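## Task

Find the LC plug in the fifth column counting from the left, sixth block counting down, second hole counting down. It is not latched; press it in until it latches. Every other fibre is live, so none may be pulled out or unlatched. No fibre may be kinked, including this one. The robot must not fall over or finish leaning.

## Robot and tools

Robot: TidyBot++, a mobile base 0.54 m long, 0.50 m wide and 0.38 m high on four driven casters. It carries a single seven-joint Kinova arm with a two-finger Robotiq gripper. The shoulder sits 0.12 m ahead of the base centre and 0.68 m above the floor. Upper arm 0.42 m, forearm 0.31 m, hand 0.31 m (wrist to the hand point). Cameras: base_camera (fixed on the base) and wrist_camera (looks along the hand). The arm starts folded, hand pointing down.

Frames (metres): base frame has its origin on the floor below the base centre, x forward, y left, z up. Odometry frame is the base frame as it was at the start of the scene. hand_pose is the midpoint between the finger pads, in the base frame; the hand's z axis points out along the fingers and the fingers open and close along its y axis.

move: one action per call. Keys that form the action: base, joints, target, speeds. Others: cameras (list of base_camera, wrist_camera or all; omitted or null means all, [] means none) and blocking (true or omitted: returns when everything is at rest; false: returns within about 0.5 s while motion continues). A call with no action just reports state and images.
- base: an object with any of translate_m (forward +, -2 to 2 m), strafe_m (left +, -2 to 2 m), rotate_rad (counter-clockwise from above +, -6.3 to 6.3 rad). These are offsets relative to the base's pose when the command starts, measured along its axes then; translate and strafe together form one straight-line move.
- joints: absolute targets by name. joint_1_rad (any angle; positive is clockwise from above, opposite to heading), joint_2_rad (-2.249 to 2.249, shoulder, 0 upright, positive leans forward), joint_3_rad (any angle), joint_4_rad (-2.579 to 2.579, elbow, 0 straight), joint_5_rad (any angle), joint_6_rad (-2.099 to 2.099, wrist), joint_7_rad (any angle; at 1.57 with hand down, fingers open left/right), in radians; gripper_pos 0 (open, ~85 mm gap) to 1 (closed). Gap is roughly 85 x (1 - gripper_pos) mm. Continuous joints go the short way, so for large turns send steps under half a turn. Done tolerances: 0.039 rad for joints 1-4, 0.095 for 5-7, 0.03 for the gripper.
- target: absolute hand pose as one list of seven numbers [x, y, z, qw, qx, qy, qz], position in metres in the base frame, the same form hand_pose prints. With target, joints may contain only gripper_pos.
- speeds: lower top speeds for this action only: translate_m and strafe_m 0.05 to 0.5 m/s (give a combined move's speed under one key only), rotate_rad 0.1 to 1.57 rad/s.
Unknown keys make a call invalid; out-of-range values get it refused. A refused call, or an uncommanded stop, cancels the remaining move, wait and finished_scene calls in that reply.

wait(seconds 0 to 10, cameras): lets time pass without new commands and reports state; returns early once moves settle. stop(cameras): brakes all running motions; braked parts report stopped and may keep pressing on contacts. zoom_image(camera, region [x0, y0, x1, y1] in pixels, at most 504 x 504, origin top-left): enlarges part of the latest image of that camera. read_manual(section "licences"): licence texts only. finished_scene(scene 1 or 2): ends the scene irreversibly; the goal must hold without the robot.

Result lines: base_odometry (odometry frame, from wheel turns, so slip counts as motion; heading in rad, left +), base_tilt in degrees (forward and right +), joint_positions, hand_pose, hand_target (where the hand would be with every joint at its target), motor_effort in % of maximum with peak in brackets, Motor temperatures, and per-motion status: done, moving, off_target (resting away from target and possibly still pushing), stopped, contact_stop or time_out (uncommanded stops; target dropped), not_followed (targets withheld by the self-collision check or "pose unreachable"), torque_fault, limit_stop_at_motor_heat. "move" says done or the worst status. on_its_own lists things the robot did uncommanded. "pictures" gives the order of images, which can be slightly older than the state.

Hand targets: the controller picks joint angles itself and favours folded-looking postures, so the elbow may swing. Most moves end within about 3 cm and a few degrees; to fix position, add (wanted minus hand_pose) to the last target's x, y, z. To hold still, resend hand_target, not hand_pose. Poses that point the hand forward, low and close to the base often miss and can drive the arm into the base. Unreachable poses wander up to 10 s then time_out. hand_pose itself may be off by a centimetre or two; trust the cameras. After a joints action, resend each joint its last command plus (wanted minus read) to shrink error. A pointed-down hand reaches at most about 0.94 m high, only near the base.

Cautions: the arm does not avoid obstacles and keeps pushing when blocked; each correction pushes harder. Push plugs gently and in small steps, watching motor_effort and the wrist image. Hard hits can trip a torque fault (limits 104.5 N m joints 1-4, 51.3 N m joints 5-7), which freezes the arm for 10 s. Do not let the arm catch on something about 0.6 m up while the base drives or turns, nor reach far out or swing a stretched arm sideways: the robot can tip; pulling the arm back or backing away rights a lean. A blocked base keeps shoving until it times out. Sustained stretching, loads or unreachable pushes heat motors: MOTOR HOT from 60 °C, weak arm and sinking at 75 °C. Avoid slams, drops, kinking or tugging fibres, and excessive gripper force.

Each tool is called as name([rows], argument=value, ...), one row to a line, values as JSON.

## Session

move()

Scene clock: 0.00 s.
Motor temperatures (°C): [41 34 32 32 35 47 45]
base_odometry: x=+0.000 y=+0.000 heading=+0.000
base_tilt: forward=+0.4 right=+0.1
base_status: not commanded
joint_positions: joint_1_rad=-0.011 joint_2_rad=-0.306 joint_3_rad=+3.165 joint_4_rad=-2.553 joint_5_rad=-0.007 joint_6_rad=-0.888 joint_7_rad=+1.577 gripper_pos=+0.000
joint_status: not commanded
motor_effort: joint_1_rad=-1 joint_2_rad=-3 joint_3_rad=-1 joint_4_rad=+16 joint_5_rad=-1 joint_6_rad=+1 joint_7_rad=+1
hand_pose: x=+0.2399 y=+0.0024 z=+0.5752 quat_wxyz=(-0.006, +1.000, -0.005, +0.003) (m; base frame)
hand_target: x=+0.2398 y=+0.0024 z=+0.5752 quat_wxyz=(-0.006, +1.000, -0.005, +0.004) (m; base frame)
hand_status: not commanded
pictures: base_camera, wrist_camera
Images, in order (width x height): base_camera 644x364, wrist_camera 644x476.

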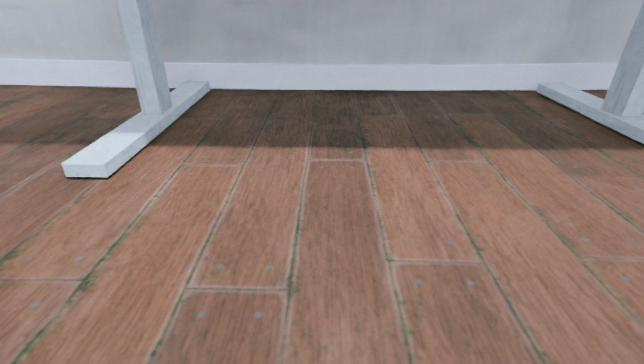

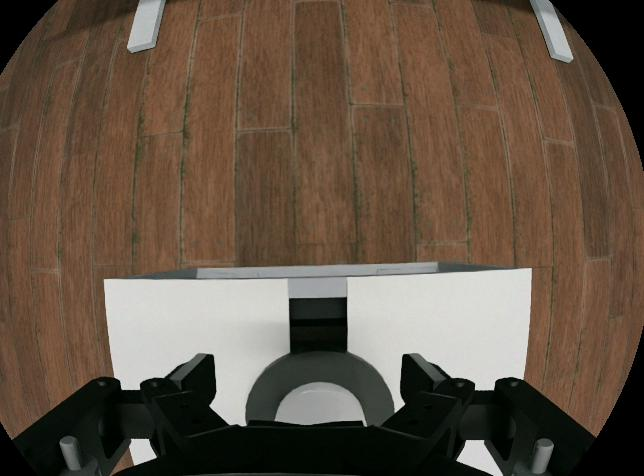

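move(joints={"joint_6_rad": 0.68})

Scene clock: 2.53 s.
Motor temperatures (°C): [41 34 32 32 35 47 45]
move: done
base_odometry: x=+0.000 y=+0.000 heading=+0.000
base_tilt: forward=+0.4 right=+0.0
base_status: not commanded
joint_positions: joint_1_rad=-0.011 joint_2_rad=-0.306 joint_3_rad=+3.165 joint_4_rad=-2.553 joint_5_rad=-0.007 joint_6_rad=+0.609 joint_7_rad=+1.577 gripper_pos=+0.000
joint_status: all done
motor_effort: joint_1_rad=+0(1) joint_2_rad=-8(8) joint_3_rad=+0(1) joint_4_rad=+20(20) joint_5_rad=+0(1) joint_6_rad=+9(10) joint_7_rad=+1(2)
hand_pose: x=+0.5483 y=-0.0061 z=+0.8659 quat_wxyz=(+0.003, +0.730, -0.008, +0.683) (m; base frame)
hand_target: x=+0.5489 y=-0.0064 z=+0.8878 quat_wxyz=(+0.003, +0.706, -0.008, +0.709) (m; base frame)
hand_status: not commanded
pictures: base_camera, wrist_camera
Images, in order (width x height): base_camera 644x364, wrist_camera 644x476.

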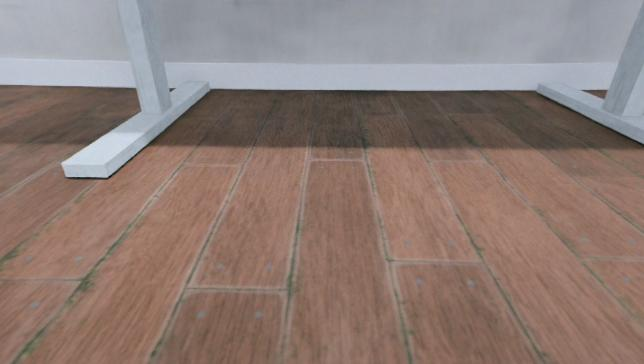

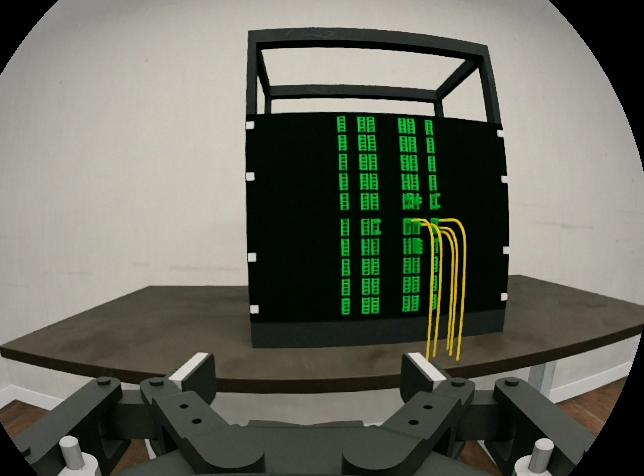

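zoom_image(camera="wrist_camera", region=[320, 100, 480, 220])

zoom_image(camera="wrist_camera", region=[320, 190, 480, 330])

Scaled by 3.150.

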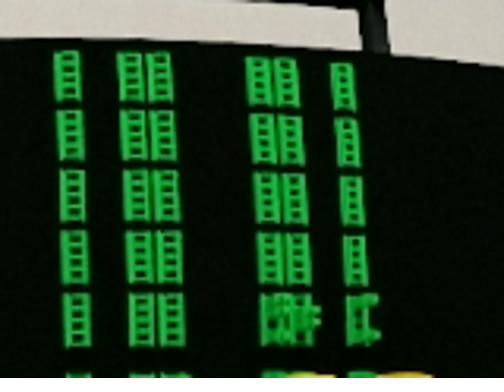

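Scaled by 3.150.

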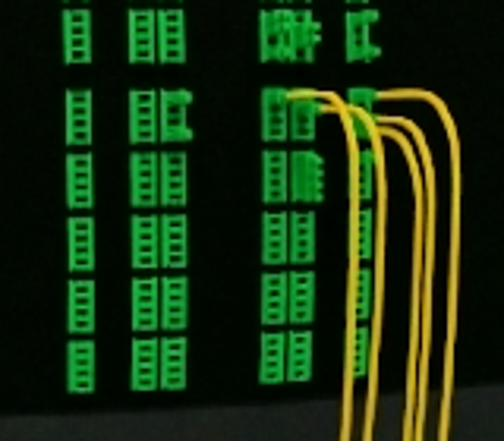

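move(base={"translate_m": 0.22, "strafe_m": -0.29, "rotate_rad": 0.14}, joints={"joint_6_rad": 0.75})

Scene clock: 5.57 s.
Motor temperatures (°C): [41 34 32 32 35 47 45]
move: done
base_odometry: x=+0.220 y=-0.290 heading=+0.141
base_tilt: forward=+0.4 right=+0.1
base_status: done
joint_positions: joint_1_rad=-0.011 joint_2_rad=-0.306 joint_3_rad=+3.164 joint_4_rad=-2.553 joint_5_rad=-0.007 joint_6_rad=+0.691 joint_7_rad=+1.577 gripper_pos=+0.000
joint_status: all done
motor_effort: joint_1_rad=+1(2) joint_2_rad=-8(10) joint_3_rad=+0(2) joint_4_rad=+20(22) joint_5_rad=-1(2) joint_6_rad=+10(10) joint_7_rad=+0(1)
hand_pose: x=+0.5489 y=-0.0060 z=+0.8914 quat_wxyz=(+0.003, +0.701, -0.007, +0.713) (m; base frame)
hand_target: x=+0.5480 y=-0.0067 z=+0.9095 quat_wxyz=(+0.004, +0.680, -0.008, +0.733) (m; base frame)
hand_status: not commanded
pictures: base_camera, wrist_camera
Images, in order (width x height): base_camera 644x364, wrist_camera 644x476.

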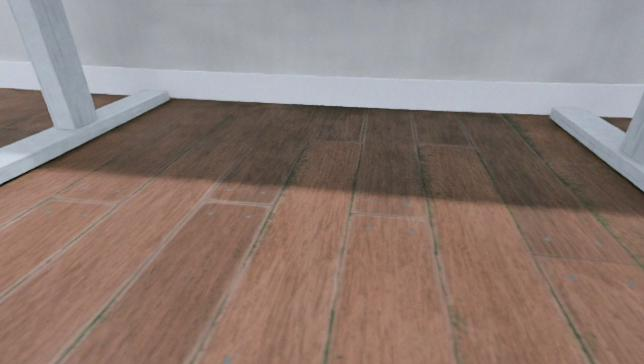

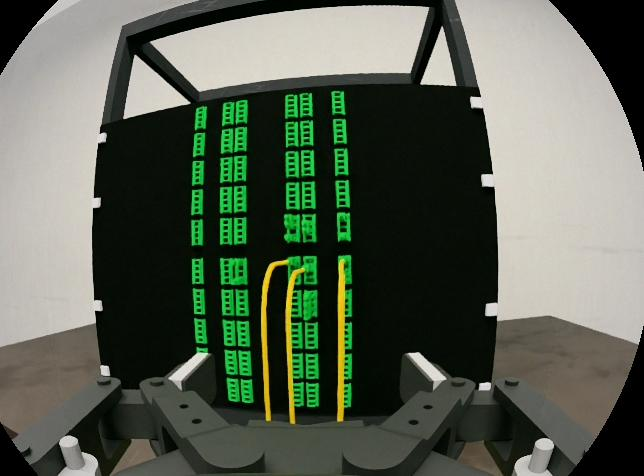

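move(base={"translate_m": 0.078, "strafe_m": 0.066, "rotate_rad": -0.08})

Scene clock: 7.50 s.
Motor temperatures (°C): [41 34 32 32 35 47 45]
move: done
base_odometry: x=+0.288 y=-0.214 heading=+0.060
base_tilt: forward=+0.4 right=+0.1
base_status: done
joint_positions: joint_1_rad=-0.011 joint_2_rad=-0.306 joint_3_rad=+3.164 joint_4_rad=-2.553 joint_5_rad=-0.007 joint_6_rad=+0.691 joint_7_rad=+1.577 gripper_pos=+0.000
joint_status: not commanded
motor_effort: joint_1_rad=+0(2) joint_2_rad=-8(10) joint_3_rad=+0(2) joint_4_rad=+19(20) joint_5_rad=-1(1) joint_6_rad=+9(10) joint_7_rad=+1(1)
hand_pose: x=+0.5489 y=-0.0060 z=+0.8914 quat_wxyz=(+0.003, +0.702, -0.007, +0.713) (m; base frame)
hand_target: x=+0.5480 y=-0.0067 z=+0.9095 quat_wxyz=(+0.004, +0.680, -0.008, +0.733) (m; base frame)
hand_status: not commanded
pictures: base_camera, wrist_camera
Images, in order (width x height): base_camera 644x364, wrist_camera 644x476.

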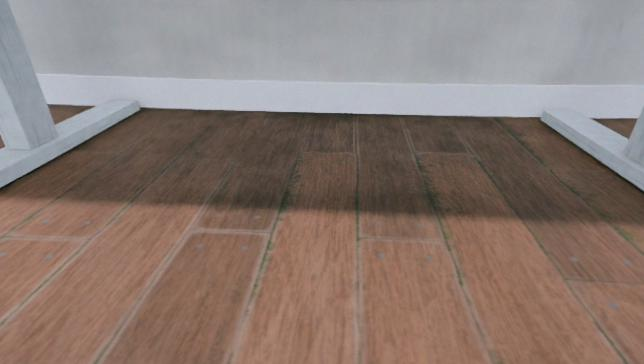

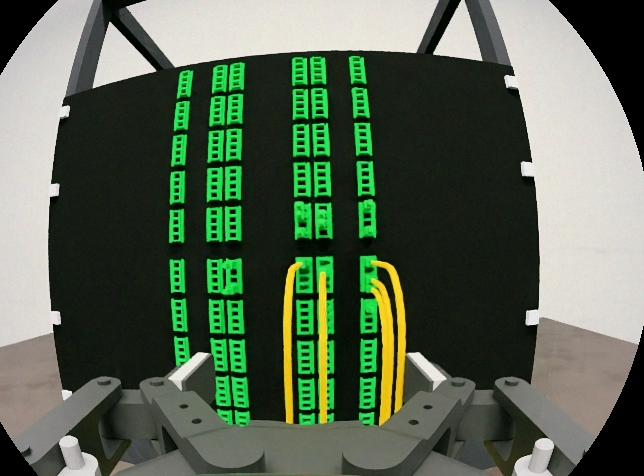

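zoom_image(camera="wrist_camera", region=[270, 190, 420, 310])

zoom_image(camera="wrist_camera", region=[285, 240, 355, 300])

Scaled by 3.360.

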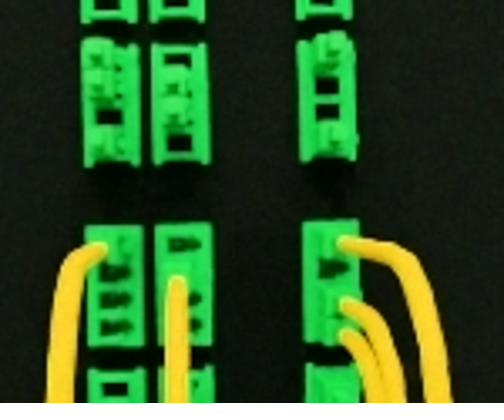

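Scaled by 7.200.

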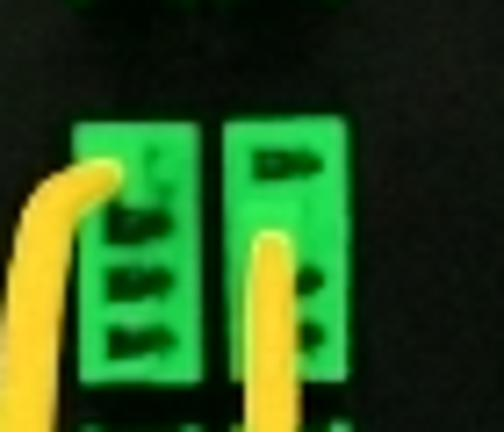

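move(base={"translate_m": -0.08}, joints={"joint_2_rad": -0.363, "joint_4_rad": -1.929, "joint_6_rad": -0.529, "gripper_pos": 0.5})

Scene clock: 14.97 s.
Motor temperatures (°C): [41 34 32 33 35 47 45]
move: done
base_odometry: x=+0.208 y=-0.218 heading=+0.060
base_tilt: forward=+0.3 right=+0.1
base_status: done
joint_positions: joint_1_rad=-0.011 joint_2_rad=-0.344 joint_3_rad=+3.164 joint_4_rad=-1.948 joint_5_rad=-0.007 joint_6_rad=-0.453 joint_7_rad=+1.577 gripper_pos=+0.500
joint_status: all done
motor_effort: joint_1_rad=-1(1) joint_2_rad=-10(11) joint_3_rad=+0(1) joint_4_rad=+22(23) joint_5_rad=+0(1) joint_6_rad=+9(11) joint_7_rad=+1(1)
hand_pose: x=+0.5668 y=-0.0041 z=+0.9219 quat_wxyz=(-0.002, +0.857, -0.006, +0.516) (m; base frame)
hand_target: x=+0.5537 y=-0.0043 z=+0.9209 quat_wxyz=(-0.002, +0.866, -0.006, +0.500) (m; base frame)
hand_status: not commanded
pictures: base_camera, wrist_camera
Images, in order (width x height): base_camera 644x364, wrist_camera 644x476.

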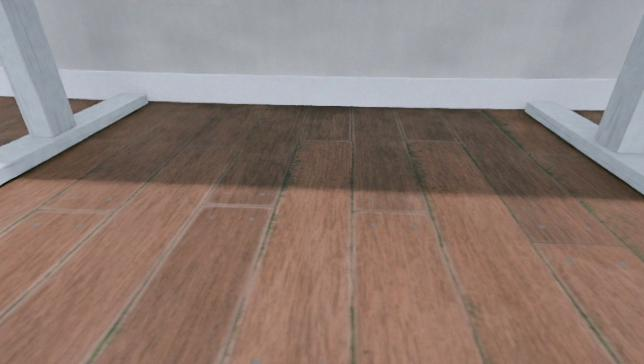

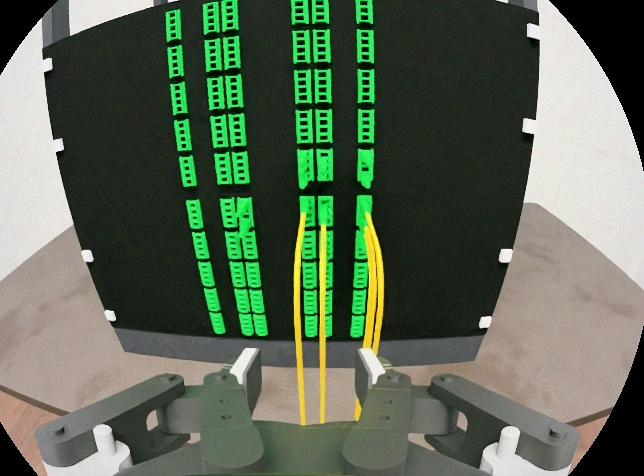

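zoom_image(camera="wrist_camera", region=[280, 140, 400, 260])

zoom_image(camera="wrist_camera", region=[290, 190, 350, 250])

Scaled by 4.200.

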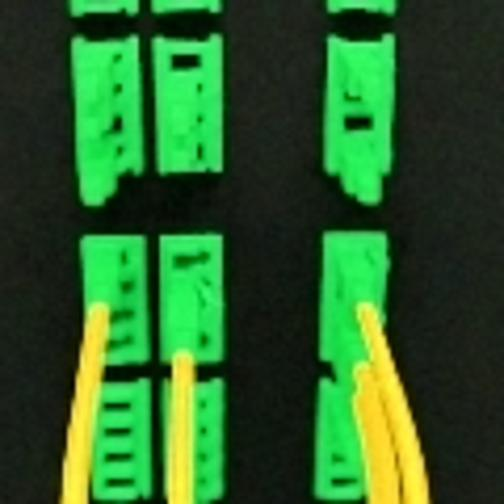

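Scaled by 8.400.

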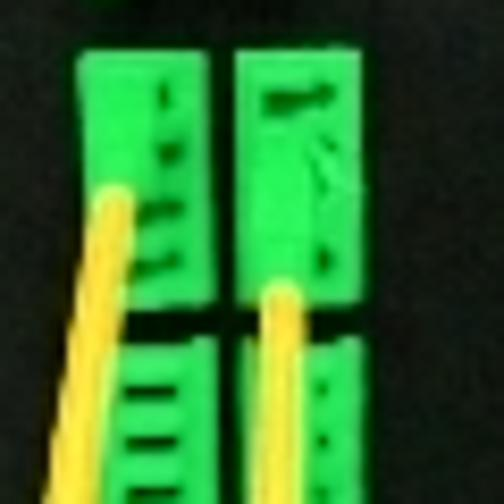

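move(joints={"joint_2_rad": -0.368, "joint_4_rad": -1.705, "joint_6_rad": -0.795, "gripper_pos": 0.86}, cameras=[])

move(base={"translate_m": 0.0838, "strafe_m": 0.0265, "rotate_rad": -0.06})

Scene clock: 19.53 s.
Motor temperatures (°C): [41 34 32 33 35 47 45]
move: done
base_odometry: x=+0.208 y=-0.218 heading=+0.060
base_tilt: forward=+0.3 right=+0.1
base_status: not commanded
joint_positions: joint_1_rad=-0.011 joint_2_rad=-0.351 joint_3_rad=+3.164 joint_4_rad=-1.722 joint_5_rad=-0.007 joint_6_rad=-0.720 joint_7_rad=+1.577 gripper_pos=+0.860
joint_status: all done
motor_effort: joint_1_rad=+0(1) joint_2_rad=-9(11) joint_3_rad=+0(1) joint_4_rad=+22(24) joint_5_rad=+0(1) joint_6_rad=+8(10) joint_7_rad=+1(1)
hand_pose: x=+0.5529 y=-0.0039 z=+0.9847 quat_wxyz=(-0.002, +0.865, -0.005, +0.501) (m; base frame)
hand_target: x=+0.5373 y=-0.0042 z=+0.9816 quat_wxyz=(-0.003, +0.875, -0.005, +0.484) (m; base frame)
hand_status: not commanded
pictures: none
No camera images: "cameras" was empty.

Scene clock: 20.73 s.
Motor temperatures (°C): [41 34 32 33 35 47 45]
move: done
base_odometry: x=+0.290 y=-0.187 heading=-0.001
base_tilt: forward=+0.4 right=+0.1
base_status: done
joint_positions: joint_1_rad=-0.011 joint_2_rad=-0.358 joint_3_rad=+3.166 joint_4_rad=-1.721 joint_5_rad=-0.007 joint_6_rad=-0.724 joint_7_rad=+1.577 gripper_pos=+0.860
joint_status: not commanded
motor_effort: joint_1_rad=-1(2) joint_2_rad=-9(13) joint_3_rad=+0(3) joint_4_rad=+22(23) joint_5_rad=-1(1) joint_6_rad=+9(9) joint_7_rad=+1(1)
hand_pose: x=+0.5501 y=-0.0053 z=+0.9872 quat_wxyz=(-0.002, +0.864, -0.006, +0.503) (m; base frame)
hand_target: x=+0.5373 y=-0.0042 z=+0.9816 quat_wxyz=(-0.003, +0.875, -0.005, +0.484) (m; base frame)
hand_status: not commanded
pictures: base_camera, wrist_camera
Images, in order (width x height): base_camera 644x364, wrist_camera 644x476.

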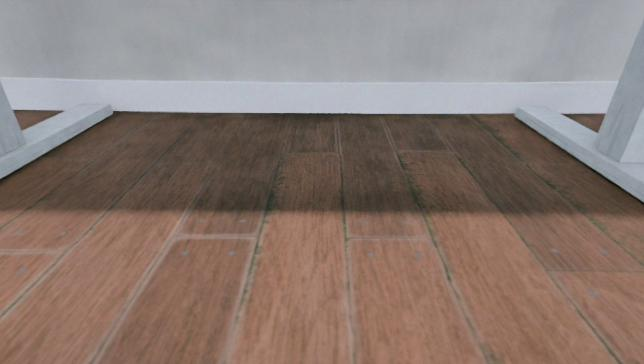

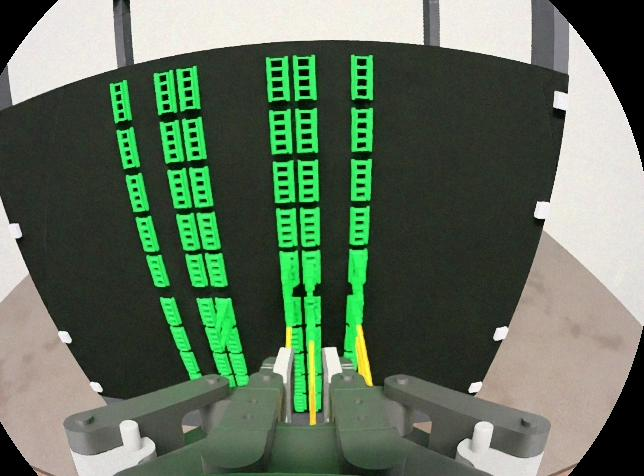

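zoom_image(camera="wrist_camera", region=[250, 260, 390, 400])

zoom_image(camera="wrist_camera", region=[280, 290, 350, 360])

Scaled by 3.600.

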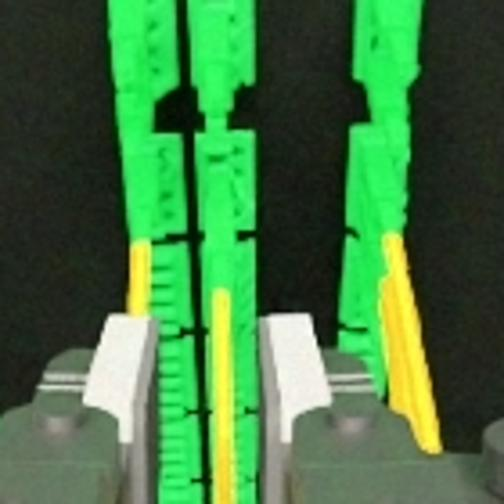

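Scaled by 7.200.

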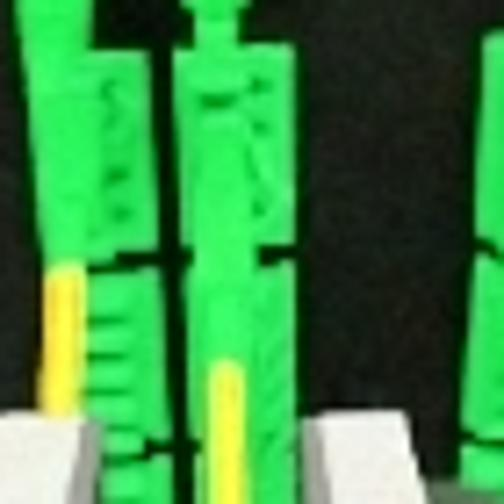

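move(base={"strafe_m": 0.0076}, joints={"joint_2_rad": -0.372, "joint_4_rad": -1.87, "joint_6_rad": -0.527, "gripper_pos": 0.66})

zoom_image(camera="wrist_camera", region=[240, 220, 380, 400])

Scene clock: 26.50 s.
Motor temperatures (°C): [41 34 32 33 35 47 45]
move: done
base_odometry: x=+0.291 y=-0.179 heading=-0.001
base_tilt: forward=+0.4 right=+0.1
base_status: done
joint_positions: joint_1_rad=-0.011 joint_2_rad=-0.359 joint_3_rad=+3.166 joint_4_rad=-1.847 joint_5_rad=-0.007 joint_6_rad=-0.597 joint_7_rad=+1.577 gripper_pos=+0.660
joint_status: all done
motor_effort: joint_1_rad=+1(1) joint_2_rad=-9(11) joint_3_rad=+0(3) joint_4_rad=+23(24) joint_5_rad=+0(1) joint_6_rad=+8(9) joint_7_rad=+1(1)
hand_pose: x=+0.5558 y=-0.0049 z=+0.9486 quat_wxyz=(-0.002, +0.864, -0.006, +0.504) (m; base frame)
hand_target: x=+0.5596 y=-0.0047 z=+0.9601 quat_wxyz=(-0.002, +0.848, -0.006, +0.530) (m; base frame)
hand_status: not commanded
pictures: base_camera, wrist_camera
Images, in order (width x height): base_camera 644x364, wrist_camera 644x476.

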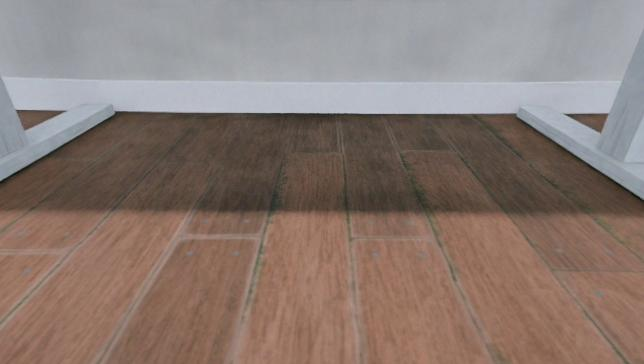

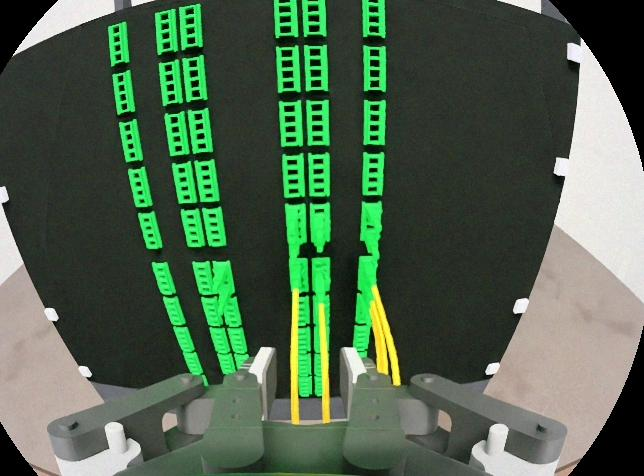

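Scaled by 2.800.

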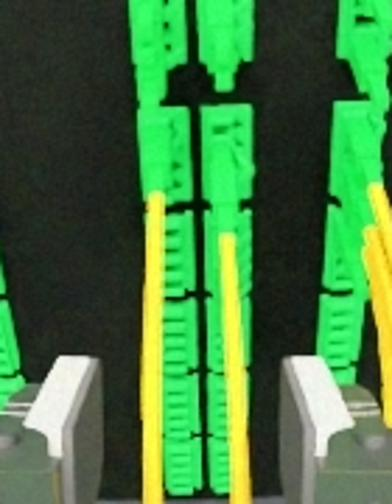

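move(base={"translate_m": 0.035}, joints={"joint_4_rad": -1.884}, speeds={"translate_m": 0.1}, cameras=["wrist_camera"])

zoom_image(camera="wrist_camera", region=[240, 250, 380, 400])

zoom_image(camera="wrist_camera", region=[290, 290, 360, 370])

Scene clock: 28.20 s.
Motor temperatures (°C): [41 34 32 33 35 47 45]
move: done
base_odometry: x=+0.326 y=-0.179 heading=-0.001
base_tilt: forward=+0.4 right=+0.1
base_status: done
joint_positions: joint_1_rad=-0.011 joint_2_rad=-0.364 joint_3_rad=+3.166 joint_4_rad=-1.860 joint_5_rad=-0.007 joint_6_rad=-0.595 joint_7_rad=+1.577 gripper_pos=+0.660
joint_status: all done
motor_effort: joint_1_rad=-1(1) joint_2_rad=-9(12) joint_3_rad=+0(2) joint_4_rad=+22(24) joint_5_rad=-1(1) joint_6_rad=+8(9) joint_7_rad=+1(1)
hand_pose: x=+0.5529 y=-0.0049 z=+0.9442 quat_wxyz=(-0.002, +0.865, -0.006, +0.502) (m; base frame)
hand_target: x=+0.5579 y=-0.0046 z=+0.9518 quat_wxyz=(-0.002, +0.852, -0.006, +0.524) (m; base frame)
hand_status: not commanded
pictures: wrist_camera
Images, in order (width x height): wrist_camera 644x476.

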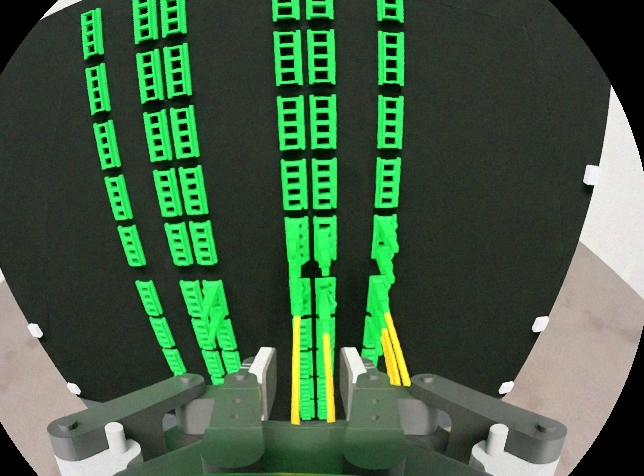

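Scaled by 3.360.

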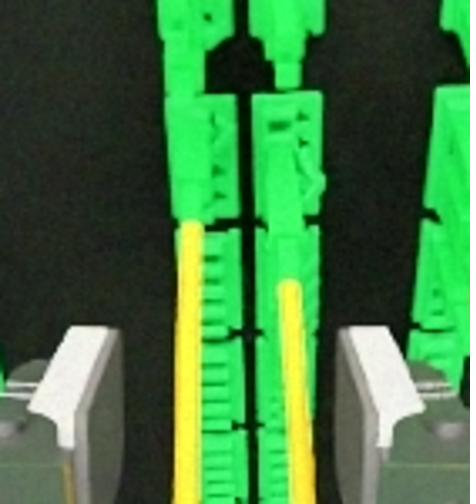

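Scaled by 6.300.

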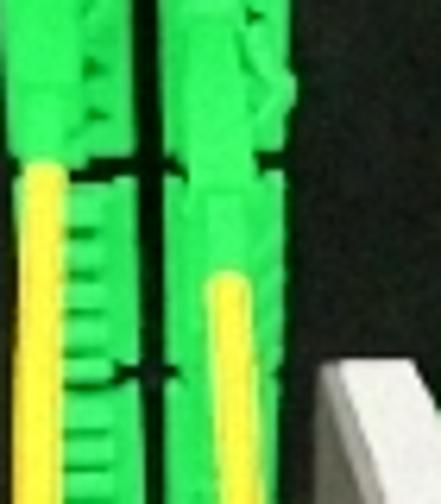

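zoom_image(camera="wrist_camera", region=[310, 275, 345, 345])

zoom_image(camera="wrist_camera", region=[285, 270, 320, 340])

Scaled by 7.200.

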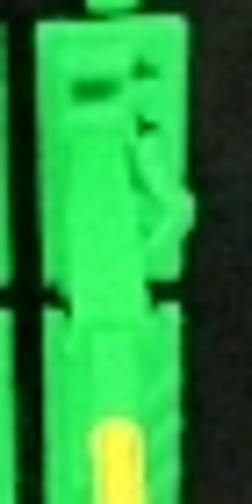

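Scaled by 7.200.

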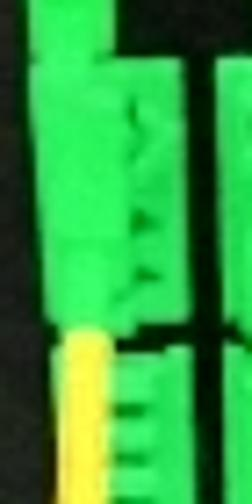

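move(base={"translate_m": 0.012, "strafe_m": 0.003}, joints={"joint_4_rad": -1.895}, speeds={"translate_m": 0.05}, cameras=["wrist_camera"])

zoom_image(camera="wrist_camera", region=[290, 290, 360, 370])

zoom_image(camera="wrist_camera", region=[310, 310, 350, 360])

Scene clock: 33.13 s.
Motor temperatures (°C): [41 34 32 33 35 47 45]
move: done
base_odometry: x=+0.338 y=-0.176 heading=-0.001
base_tilt: forward=+0.4 right=+0.1
base_status: done
joint_positions: joint_1_rad=-0.011 joint_2_rad=-0.366 joint_3_rad=+3.166 joint_4_rad=-1.870 joint_5_rad=-0.007 joint_6_rad=-0.595 joint_7_rad=+1.577 gripper_pos=+0.660
joint_status: all done
motor_effort: joint_1_rad=+0(1) joint_2_rad=-9(12) joint_3_rad=+0(1) joint_4_rad=+22(24) joint_5_rad=+0(1) joint_6_rad=+8(9) joint_7_rad=+1(1)
hand_pose: x=+0.5512 y=-0.0048 z=+0.9392 quat_wxyz=(-0.002, +0.867, -0.006, +0.498) (m; base frame)
hand_target: x=+0.5566 y=-0.0046 z=+0.9454 quat_wxyz=(-0.002, +0.855, -0.006, +0.519) (m; base frame)
hand_status: not commanded
pictures: wrist_camera
Images, in order (width x height): wrist_camera 644x476.

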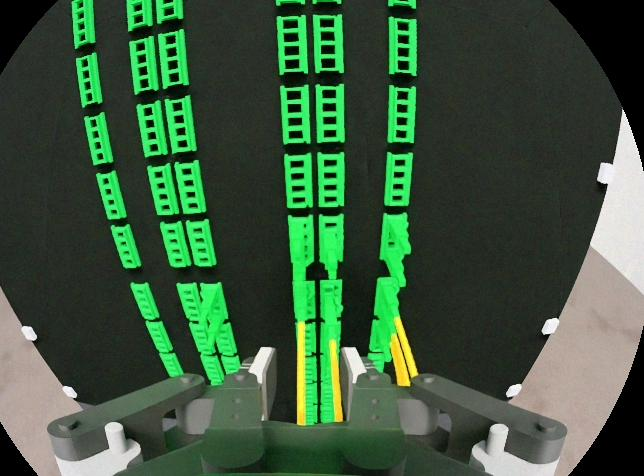

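Scaled by 6.300.

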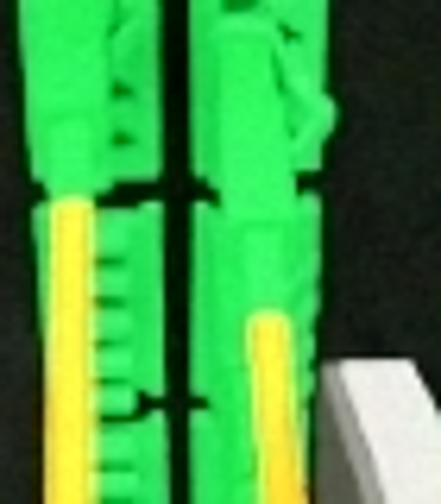

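Scaled by 10.080.

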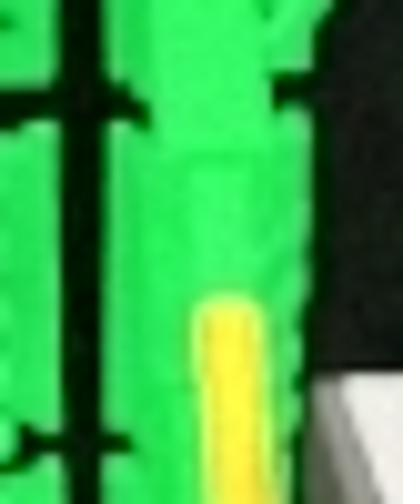

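move(base={"translate_m": 0.008, "strafe_m": 0.0018}, speeds={"translate_m": 0.05}, cameras=["wrist_camera"])

zoom_image(camera="wrist_camera", region=[310, 310, 360, 360])

Scene clock: 34.43 s.
Motor temperatures (°C): [41 34 32 33 35 47 45]
move: done
base_odometry: x=+0.346 y=-0.175 heading=-0.001
base_tilt: forward=+0.4 right=+0.1
base_status: done
joint_positions: joint_1_rad=-0.011 joint_2_rad=-0.367 joint_3_rad=+3.166 joint_4_rad=-1.870 joint_5_rad=-0.007 joint_6_rad=-0.595 joint_7_rad=+1.577 gripper_pos=+0.660
joint_status: not commanded
motor_effort: joint_1_rad=+0(1) joint_2_rad=-9(12) joint_3_rad=-1(1) joint_4_rad=+23(23) joint_5_rad=+0(1) joint_6_rad=+8(9) joint_7_rad=+0(1)
hand_pose: x=+0.5511 y=-0.0048 z=+0.9395 quat_wxyz=(-0.002, +0.867, -0.006, +0.499) (m; base frame)
hand_target: x=+0.5566 y=-0.0046 z=+0.9454 quat_wxyz=(-0.002, +0.855, -0.006, +0.519) (m; base frame)
hand_status: not commanded
pictures: wrist_camera
Images, in order (width x height): wrist_camera 644x476.

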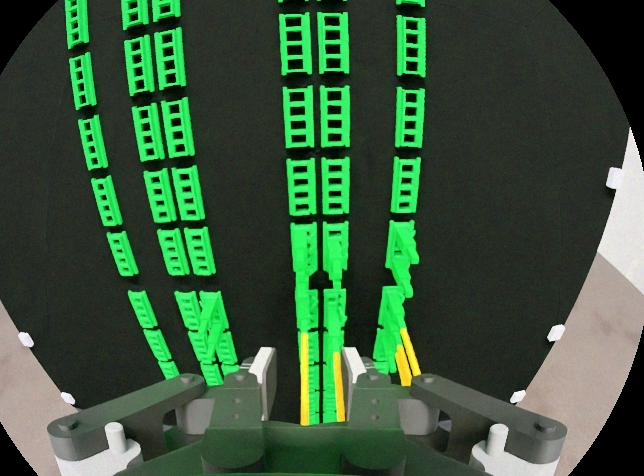

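Scaled by 10.080.

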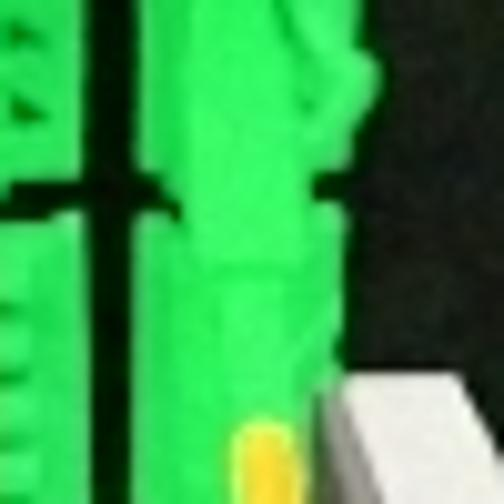

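move(cameras=["wrist_camera"])

Scene clock: 35.30 s.
Motor temperatures (°C): [41 34 32 33 35 47 45]
base_odometry: x=+0.346 y=-0.175 heading=-0.001
base_tilt: forward=+0.4 right=+0.1
base_status: done
joint_positions: joint_1_rad=-0.011 joint_2_rad=-0.367 joint_3_rad=+3.166 joint_4_rad=-1.870 joint_5_rad=-0.007 joint_6_rad=-0.595 joint_7_rad=+1.577 gripper_pos=+0.660
joint_status: not commanded
motor_effort: joint_1_rad=-1(1) joint_2_rad=-9(12) joint_3_rad=+1(1) joint_4_rad=+22(23) joint_5_rad=+0(1) joint_6_rad=+8(9) joint_7_rad=+1(1)
hand_pose: x=+0.5511 y=-0.0048 z=+0.9395 quat_wxyz=(-0.002, +0.867, -0.006, +0.499) (m; base frame)
hand_target: x=+0.5566 y=-0.0046 z=+0.9454 quat_wxyz=(-0.002, +0.855, -0.006, +0.519) (m; base frame)
hand_status: not commanded
pictures: wrist_camera
Images, in order (width x height): wrist_camera 644x476.

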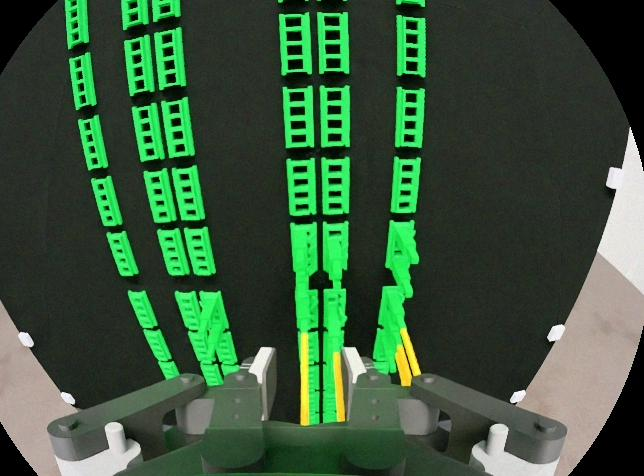

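zoom_image(camera="wrist_camera", region=[290, 280, 390, 380])

move(base={"strafe_m": 0.0012}, speeds={"strafe_m": 0.05}, cameras=["wrist_camera"])

zoom_image(camera="wrist_camera", region=[310, 310, 360, 360])

Scaled by 5.040.

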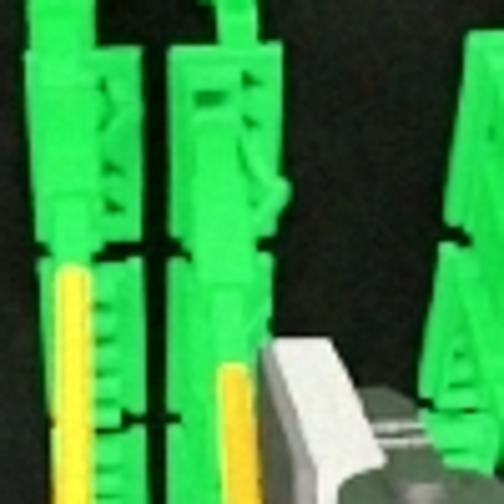

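Scene clock: 36.03 s.
Motor temperatures (°C): [41 34 32 33 35 47 45]
move: done
base_odometry: x=+0.346 y=-0.174 heading=-0.001
base_tilt: forward=+0.4 right=+0.0
base_status: done
joint_positions: joint_1_rad=-0.011 joint_2_rad=-0.367 joint_3_rad=+3.165 joint_4_rad=-1.870 joint_5_rad=-0.007 joint_6_rad=-0.595 joint_7_rad=+1.577 gripper_pos=+0.660
joint_status: not commanded
motor_effort: joint_1_rad=-1(2) joint_2_rad=-9(10) joint_3_rad=-1(4) joint_4_rad=+22(23) joint_5_rad=-1(1) joint_6_rad=+8(9) joint_7_rad=+1(1)
hand_pose: x=+0.5511 y=-0.0046 z=+0.9395 quat_wxyz=(-0.002, +0.867, -0.006, +0.499) (m; base frame)
hand_target: x=+0.5566 y=-0.0046 z=+0.9454 quat_wxyz=(-0.002, +0.855, -0.006, +0.519) (m; base frame)
hand_status: not commanded
pictures: wrist_camera
Images, in order (width x height): wrist_camera 644x476.

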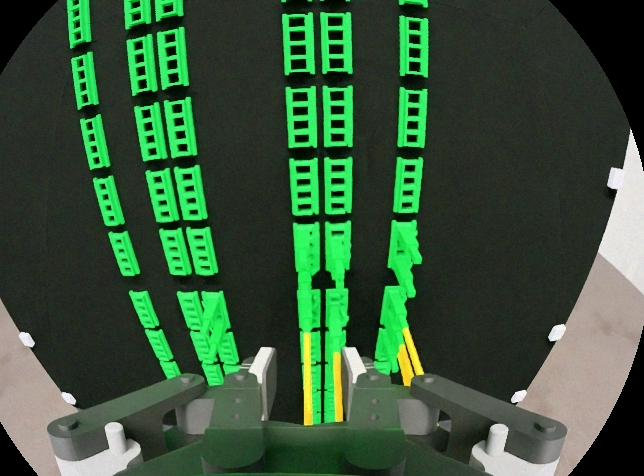

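Scaled by 10.080.

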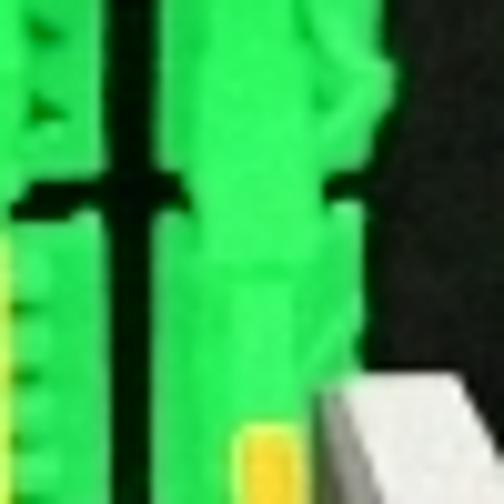

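move(base={"strafe_m": 0.001}, speeds={"strafe_m": 0.05}, cameras=["wrist_camera"])

zoom_image(camera="wrist_camera", region=[310, 310, 360, 360])

Scene clock: 37.30 s.
Motor temperatures (°C): [41 34 32 33 35 47 45]
move: done
base_odometry: x=+0.346 y=-0.173 heading=-0.001
base_tilt: forward=+0.4 right=+0.0
base_status: done
joint_positions: joint_1_rad=-0.011 joint_2_rad=-0.367 joint_3_rad=+3.165 joint_4_rad=-1.870 joint_5_rad=-0.007 joint_6_rad=-0.595 joint_7_rad=+1.577 gripper_pos=+0.660
joint_status: not commanded
motor_effort: joint_1_rad=+0(2) joint_2_rad=-8(10) joint_3_rad=+0(3) joint_4_rad=+22(23) joint_5_rad=+0(1) joint_6_rad=+8(9) joint_7_rad=+1(1)
hand_pose: x=+0.5511 y=-0.0046 z=+0.9395 quat_wxyz=(-0.002, +0.867, -0.006, +0.499) (m; base frame)
hand_target: x=+0.5566 y=-0.0046 z=+0.9454 quat_wxyz=(-0.002, +0.855, -0.006, +0.519) (m; base frame)
hand_status: not commanded
pictures: wrist_camera
Images, in order (width x height): wrist_camera 644x476.

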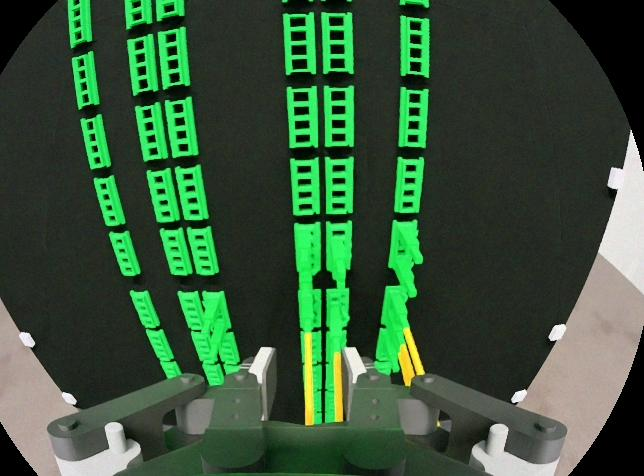

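Scaled by 10.080.

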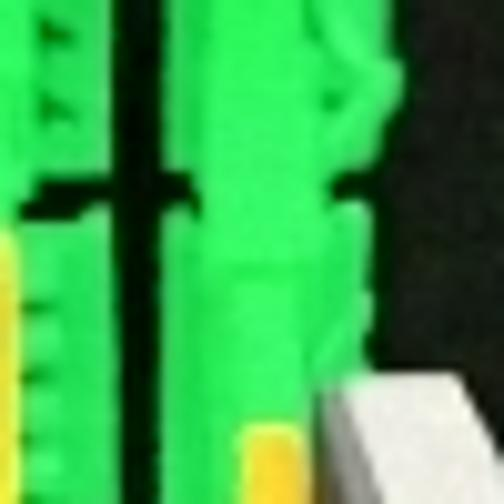

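wait(seconds=0.2, cameras=["wrist_camera"])

zoom_image(camera="wrist_camera", region=[310, 310, 360, 360])

Scene clock: 37.60 s.
Motor temperatures (°C): [41 34 32 33 35 47 45]
base_odometry: x=+0.346 y=-0.173 heading=-0.001
base_tilt: forward=+0.4 right=+0.0
base_status: done
joint_positions: joint_1_rad=-0.011 joint_2_rad=-0.367 joint_3_rad=+3.165 joint_4_rad=-1.870 joint_5_rad=-0.007 joint_6_rad=-0.595 joint_7_rad=+1.577 gripper_pos=+0.660
joint_status: not commanded
motor_effort: joint_1_rad=+0(2) joint_2_rad=-9(10) joint_3_rad=-1(3) joint_4_rad=+22(23) joint_5_rad=-1(1) joint_6_rad=+8(9) joint_7_rad=+1(1)
hand_pose: x=+0.5511 y=-0.0046 z=+0.9395 quat_wxyz=(-0.002, +0.867, -0.006, +0.499) (m; base frame)
hand_target: x=+0.5566 y=-0.0046 z=+0.9454 quat_wxyz=(-0.002, +0.855, -0.006, +0.519) (m; base frame)
hand_status: not commanded
wait: 0.20 s; at rest by 0.17 s
pictures: wrist_camera
Images, in order (width x height): wrist_camera 644x476.

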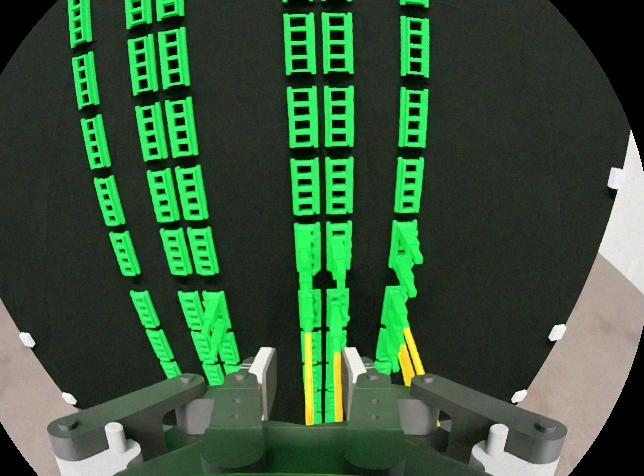

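Scaled by 10.080.

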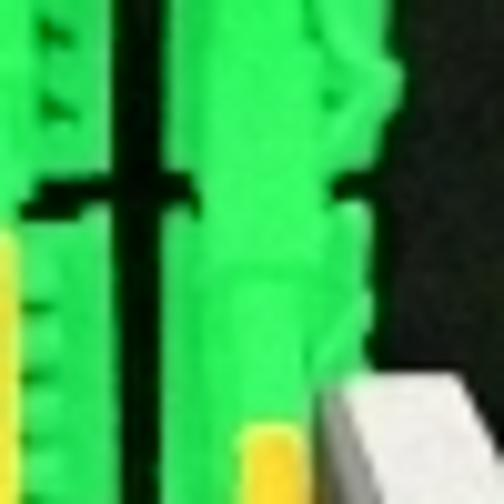

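move(base={"translate_m": 0.007}, speeds={"translate_m": 0.05}, cameras=["wrist_camera"])

zoom_image(camera="wrist_camera", region=[310, 310, 360, 360])

Scene clock: 39.33 s.
Motor temperatures (°C): [41 34 32 33 35 47 45]
move: done
base_odometry: x=+0.353 y=-0.173 heading=-0.001
base_tilt: forward=+0.4 right=+0.1
base_status: done
joint_positions: joint_1_rad=-0.011 joint_2_rad=-0.367 joint_3_rad=+3.166 joint_4_rad=-1.870 joint_5_rad=-0.007 joint_6_rad=-0.594 joint_7_rad=+1.577 gripper_pos=+0.660
joint_status: not commanded
motor_effort: joint_1_rad=-1(2) joint_2_rad=-9(12) joint_3_rad=-1(2) joint_4_rad=+22(23) joint_5_rad=-1(2) joint_6_rad=+8(9) joint_7_rad=+1(1)
hand_pose: x=+0.5510 y=-0.0047 z=+0.9397 quat_wxyz=(-0.002, +0.867, -0.006, +0.499) (m; base frame)
hand_target: x=+0.5566 y=-0.0046 z=+0.9454 quat_wxyz=(-0.002, +0.855, -0.006, +0.519) (m; base frame)
hand_status: not commanded
pictures: wrist_camera
Images, in order (width x height): wrist_camera 644x476.

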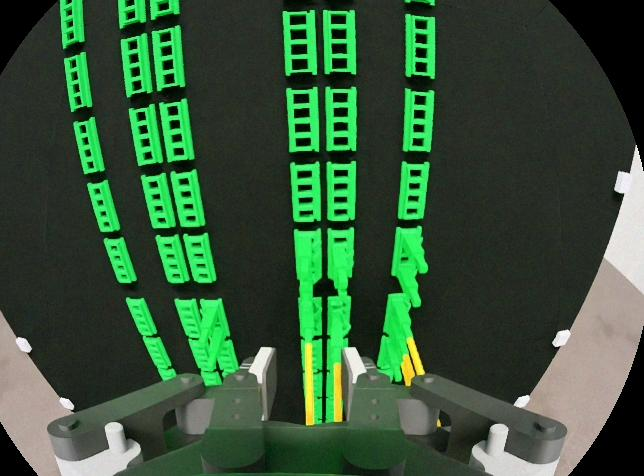

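Scaled by 10.080.

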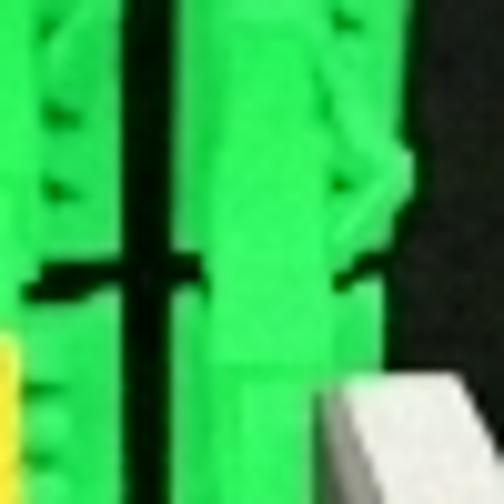

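move(base={"translate_m": 0.003}, speeds={"translate_m": 0.05}, cameras=["wrist_camera"])

zoom_image(camera="wrist_camera", region=[310, 310, 360, 360])

Scene clock: 40.03 s.
Motor temperatures (°C): [41 34 32 33 35 47 45]
move: done
base_odometry: x=+0.356 y=-0.172 heading=-0.001
base_tilt: forward=+0.4 right=+0.1
base_status: done
joint_positions: joint_1_rad=-0.011 joint_2_rad=-0.368 joint_3_rad=+3.166 joint_4_rad=-1.870 joint_5_rad=-0.007 joint_6_rad=-0.594 joint_7_rad=+1.577 gripper_pos=+0.660
joint_status: not commanded
motor_effort: joint_1_rad=-1(2) joint_2_rad=-9(11) joint_3_rad=+0(3) joint_4_rad=+23(23) joint_5_rad=-1(2) joint_6_rad=+9(9) joint_7_rad=+1(1)
hand_pose: x=+0.5509 y=-0.0050 z=+0.9398 quat_wxyz=(-0.002, +0.867, -0.006, +0.499) (m; base frame)
hand_target: x=+0.5566 y=-0.0046 z=+0.9454 quat_wxyz=(-0.002, +0.855, -0.006, +0.519) (m; base frame)
hand_status: not commanded
pictures: wrist_camera
Images, in order (width x height): wrist_camera 644x476.

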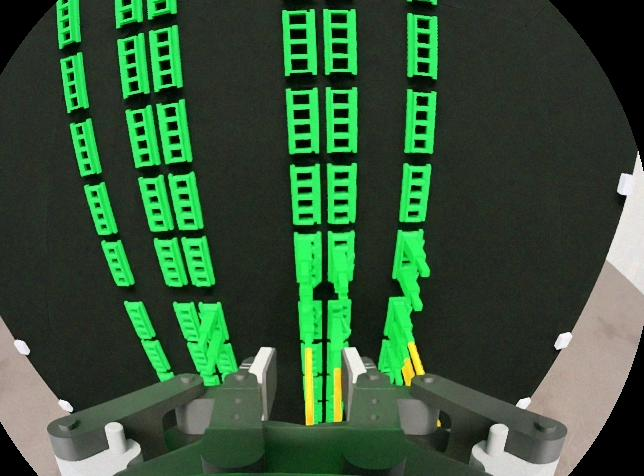

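Scaled by 10.080.

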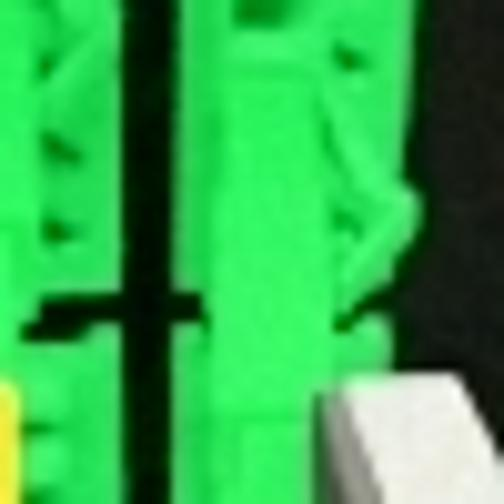

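move(base={"translate_m": 0.003}, speeds={"translate_m": 0.05}, cameras=["wrist_camera"])

zoom_image(camera="wrist_camera", region=[310, 310, 360, 360])

Scene clock: 40.67 s.
Motor temperatures (°C): [41 34 32 33 35 47 45]
move: done
base_odometry: x=+0.359 y=-0.172 heading=-0.001
base_tilt: forward=+0.4 right=+0.1
base_status: done
joint_positions: joint_1_rad=-0.010 joint_2_rad=-0.368 joint_3_rad=+3.167 joint_4_rad=-1.870 joint_5_rad=-0.007 joint_6_rad=-0.594 joint_7_rad=+1.577 gripper_pos=+0.660
joint_status: not commanded
motor_effort: joint_1_rad=-1(3) joint_2_rad=-9(11) joint_3_rad=-1(3) joint_4_rad=+23(23) joint_5_rad=-1(3) joint_6_rad=+9(10) joint_7_rad=+1(1)
hand_pose: x=+0.5508 y=-0.0054 z=+0.9399 quat_wxyz=(-0.002, +0.866, -0.007, +0.499) (m; base frame)
hand_target: x=+0.5566 y=-0.0046 z=+0.9454 quat_wxyz=(-0.002, +0.855, -0.006, +0.519) (m; base frame)
hand_status: not commanded
pictures: wrist_camera
Images, in order (width x height): wrist_camera 644x476.

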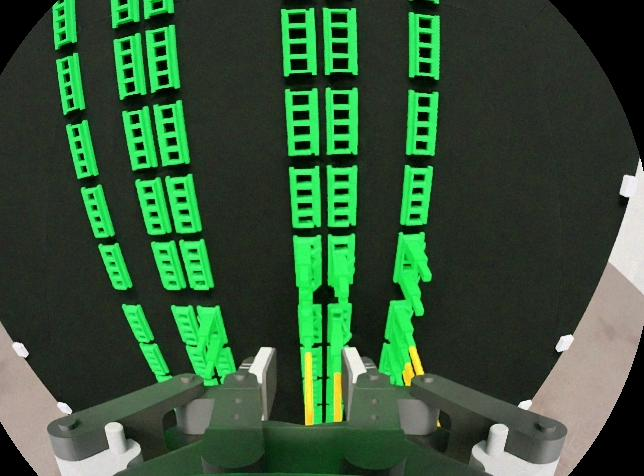

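Scaled by 10.080.

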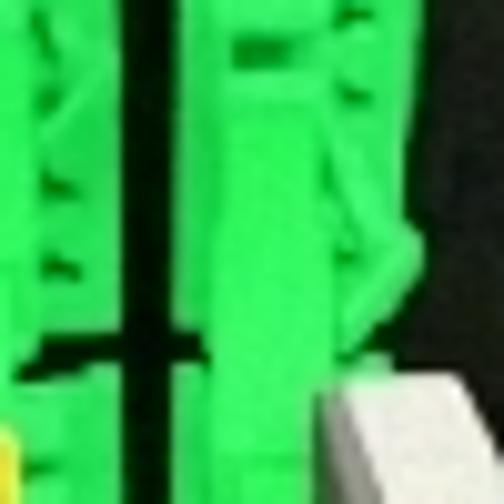

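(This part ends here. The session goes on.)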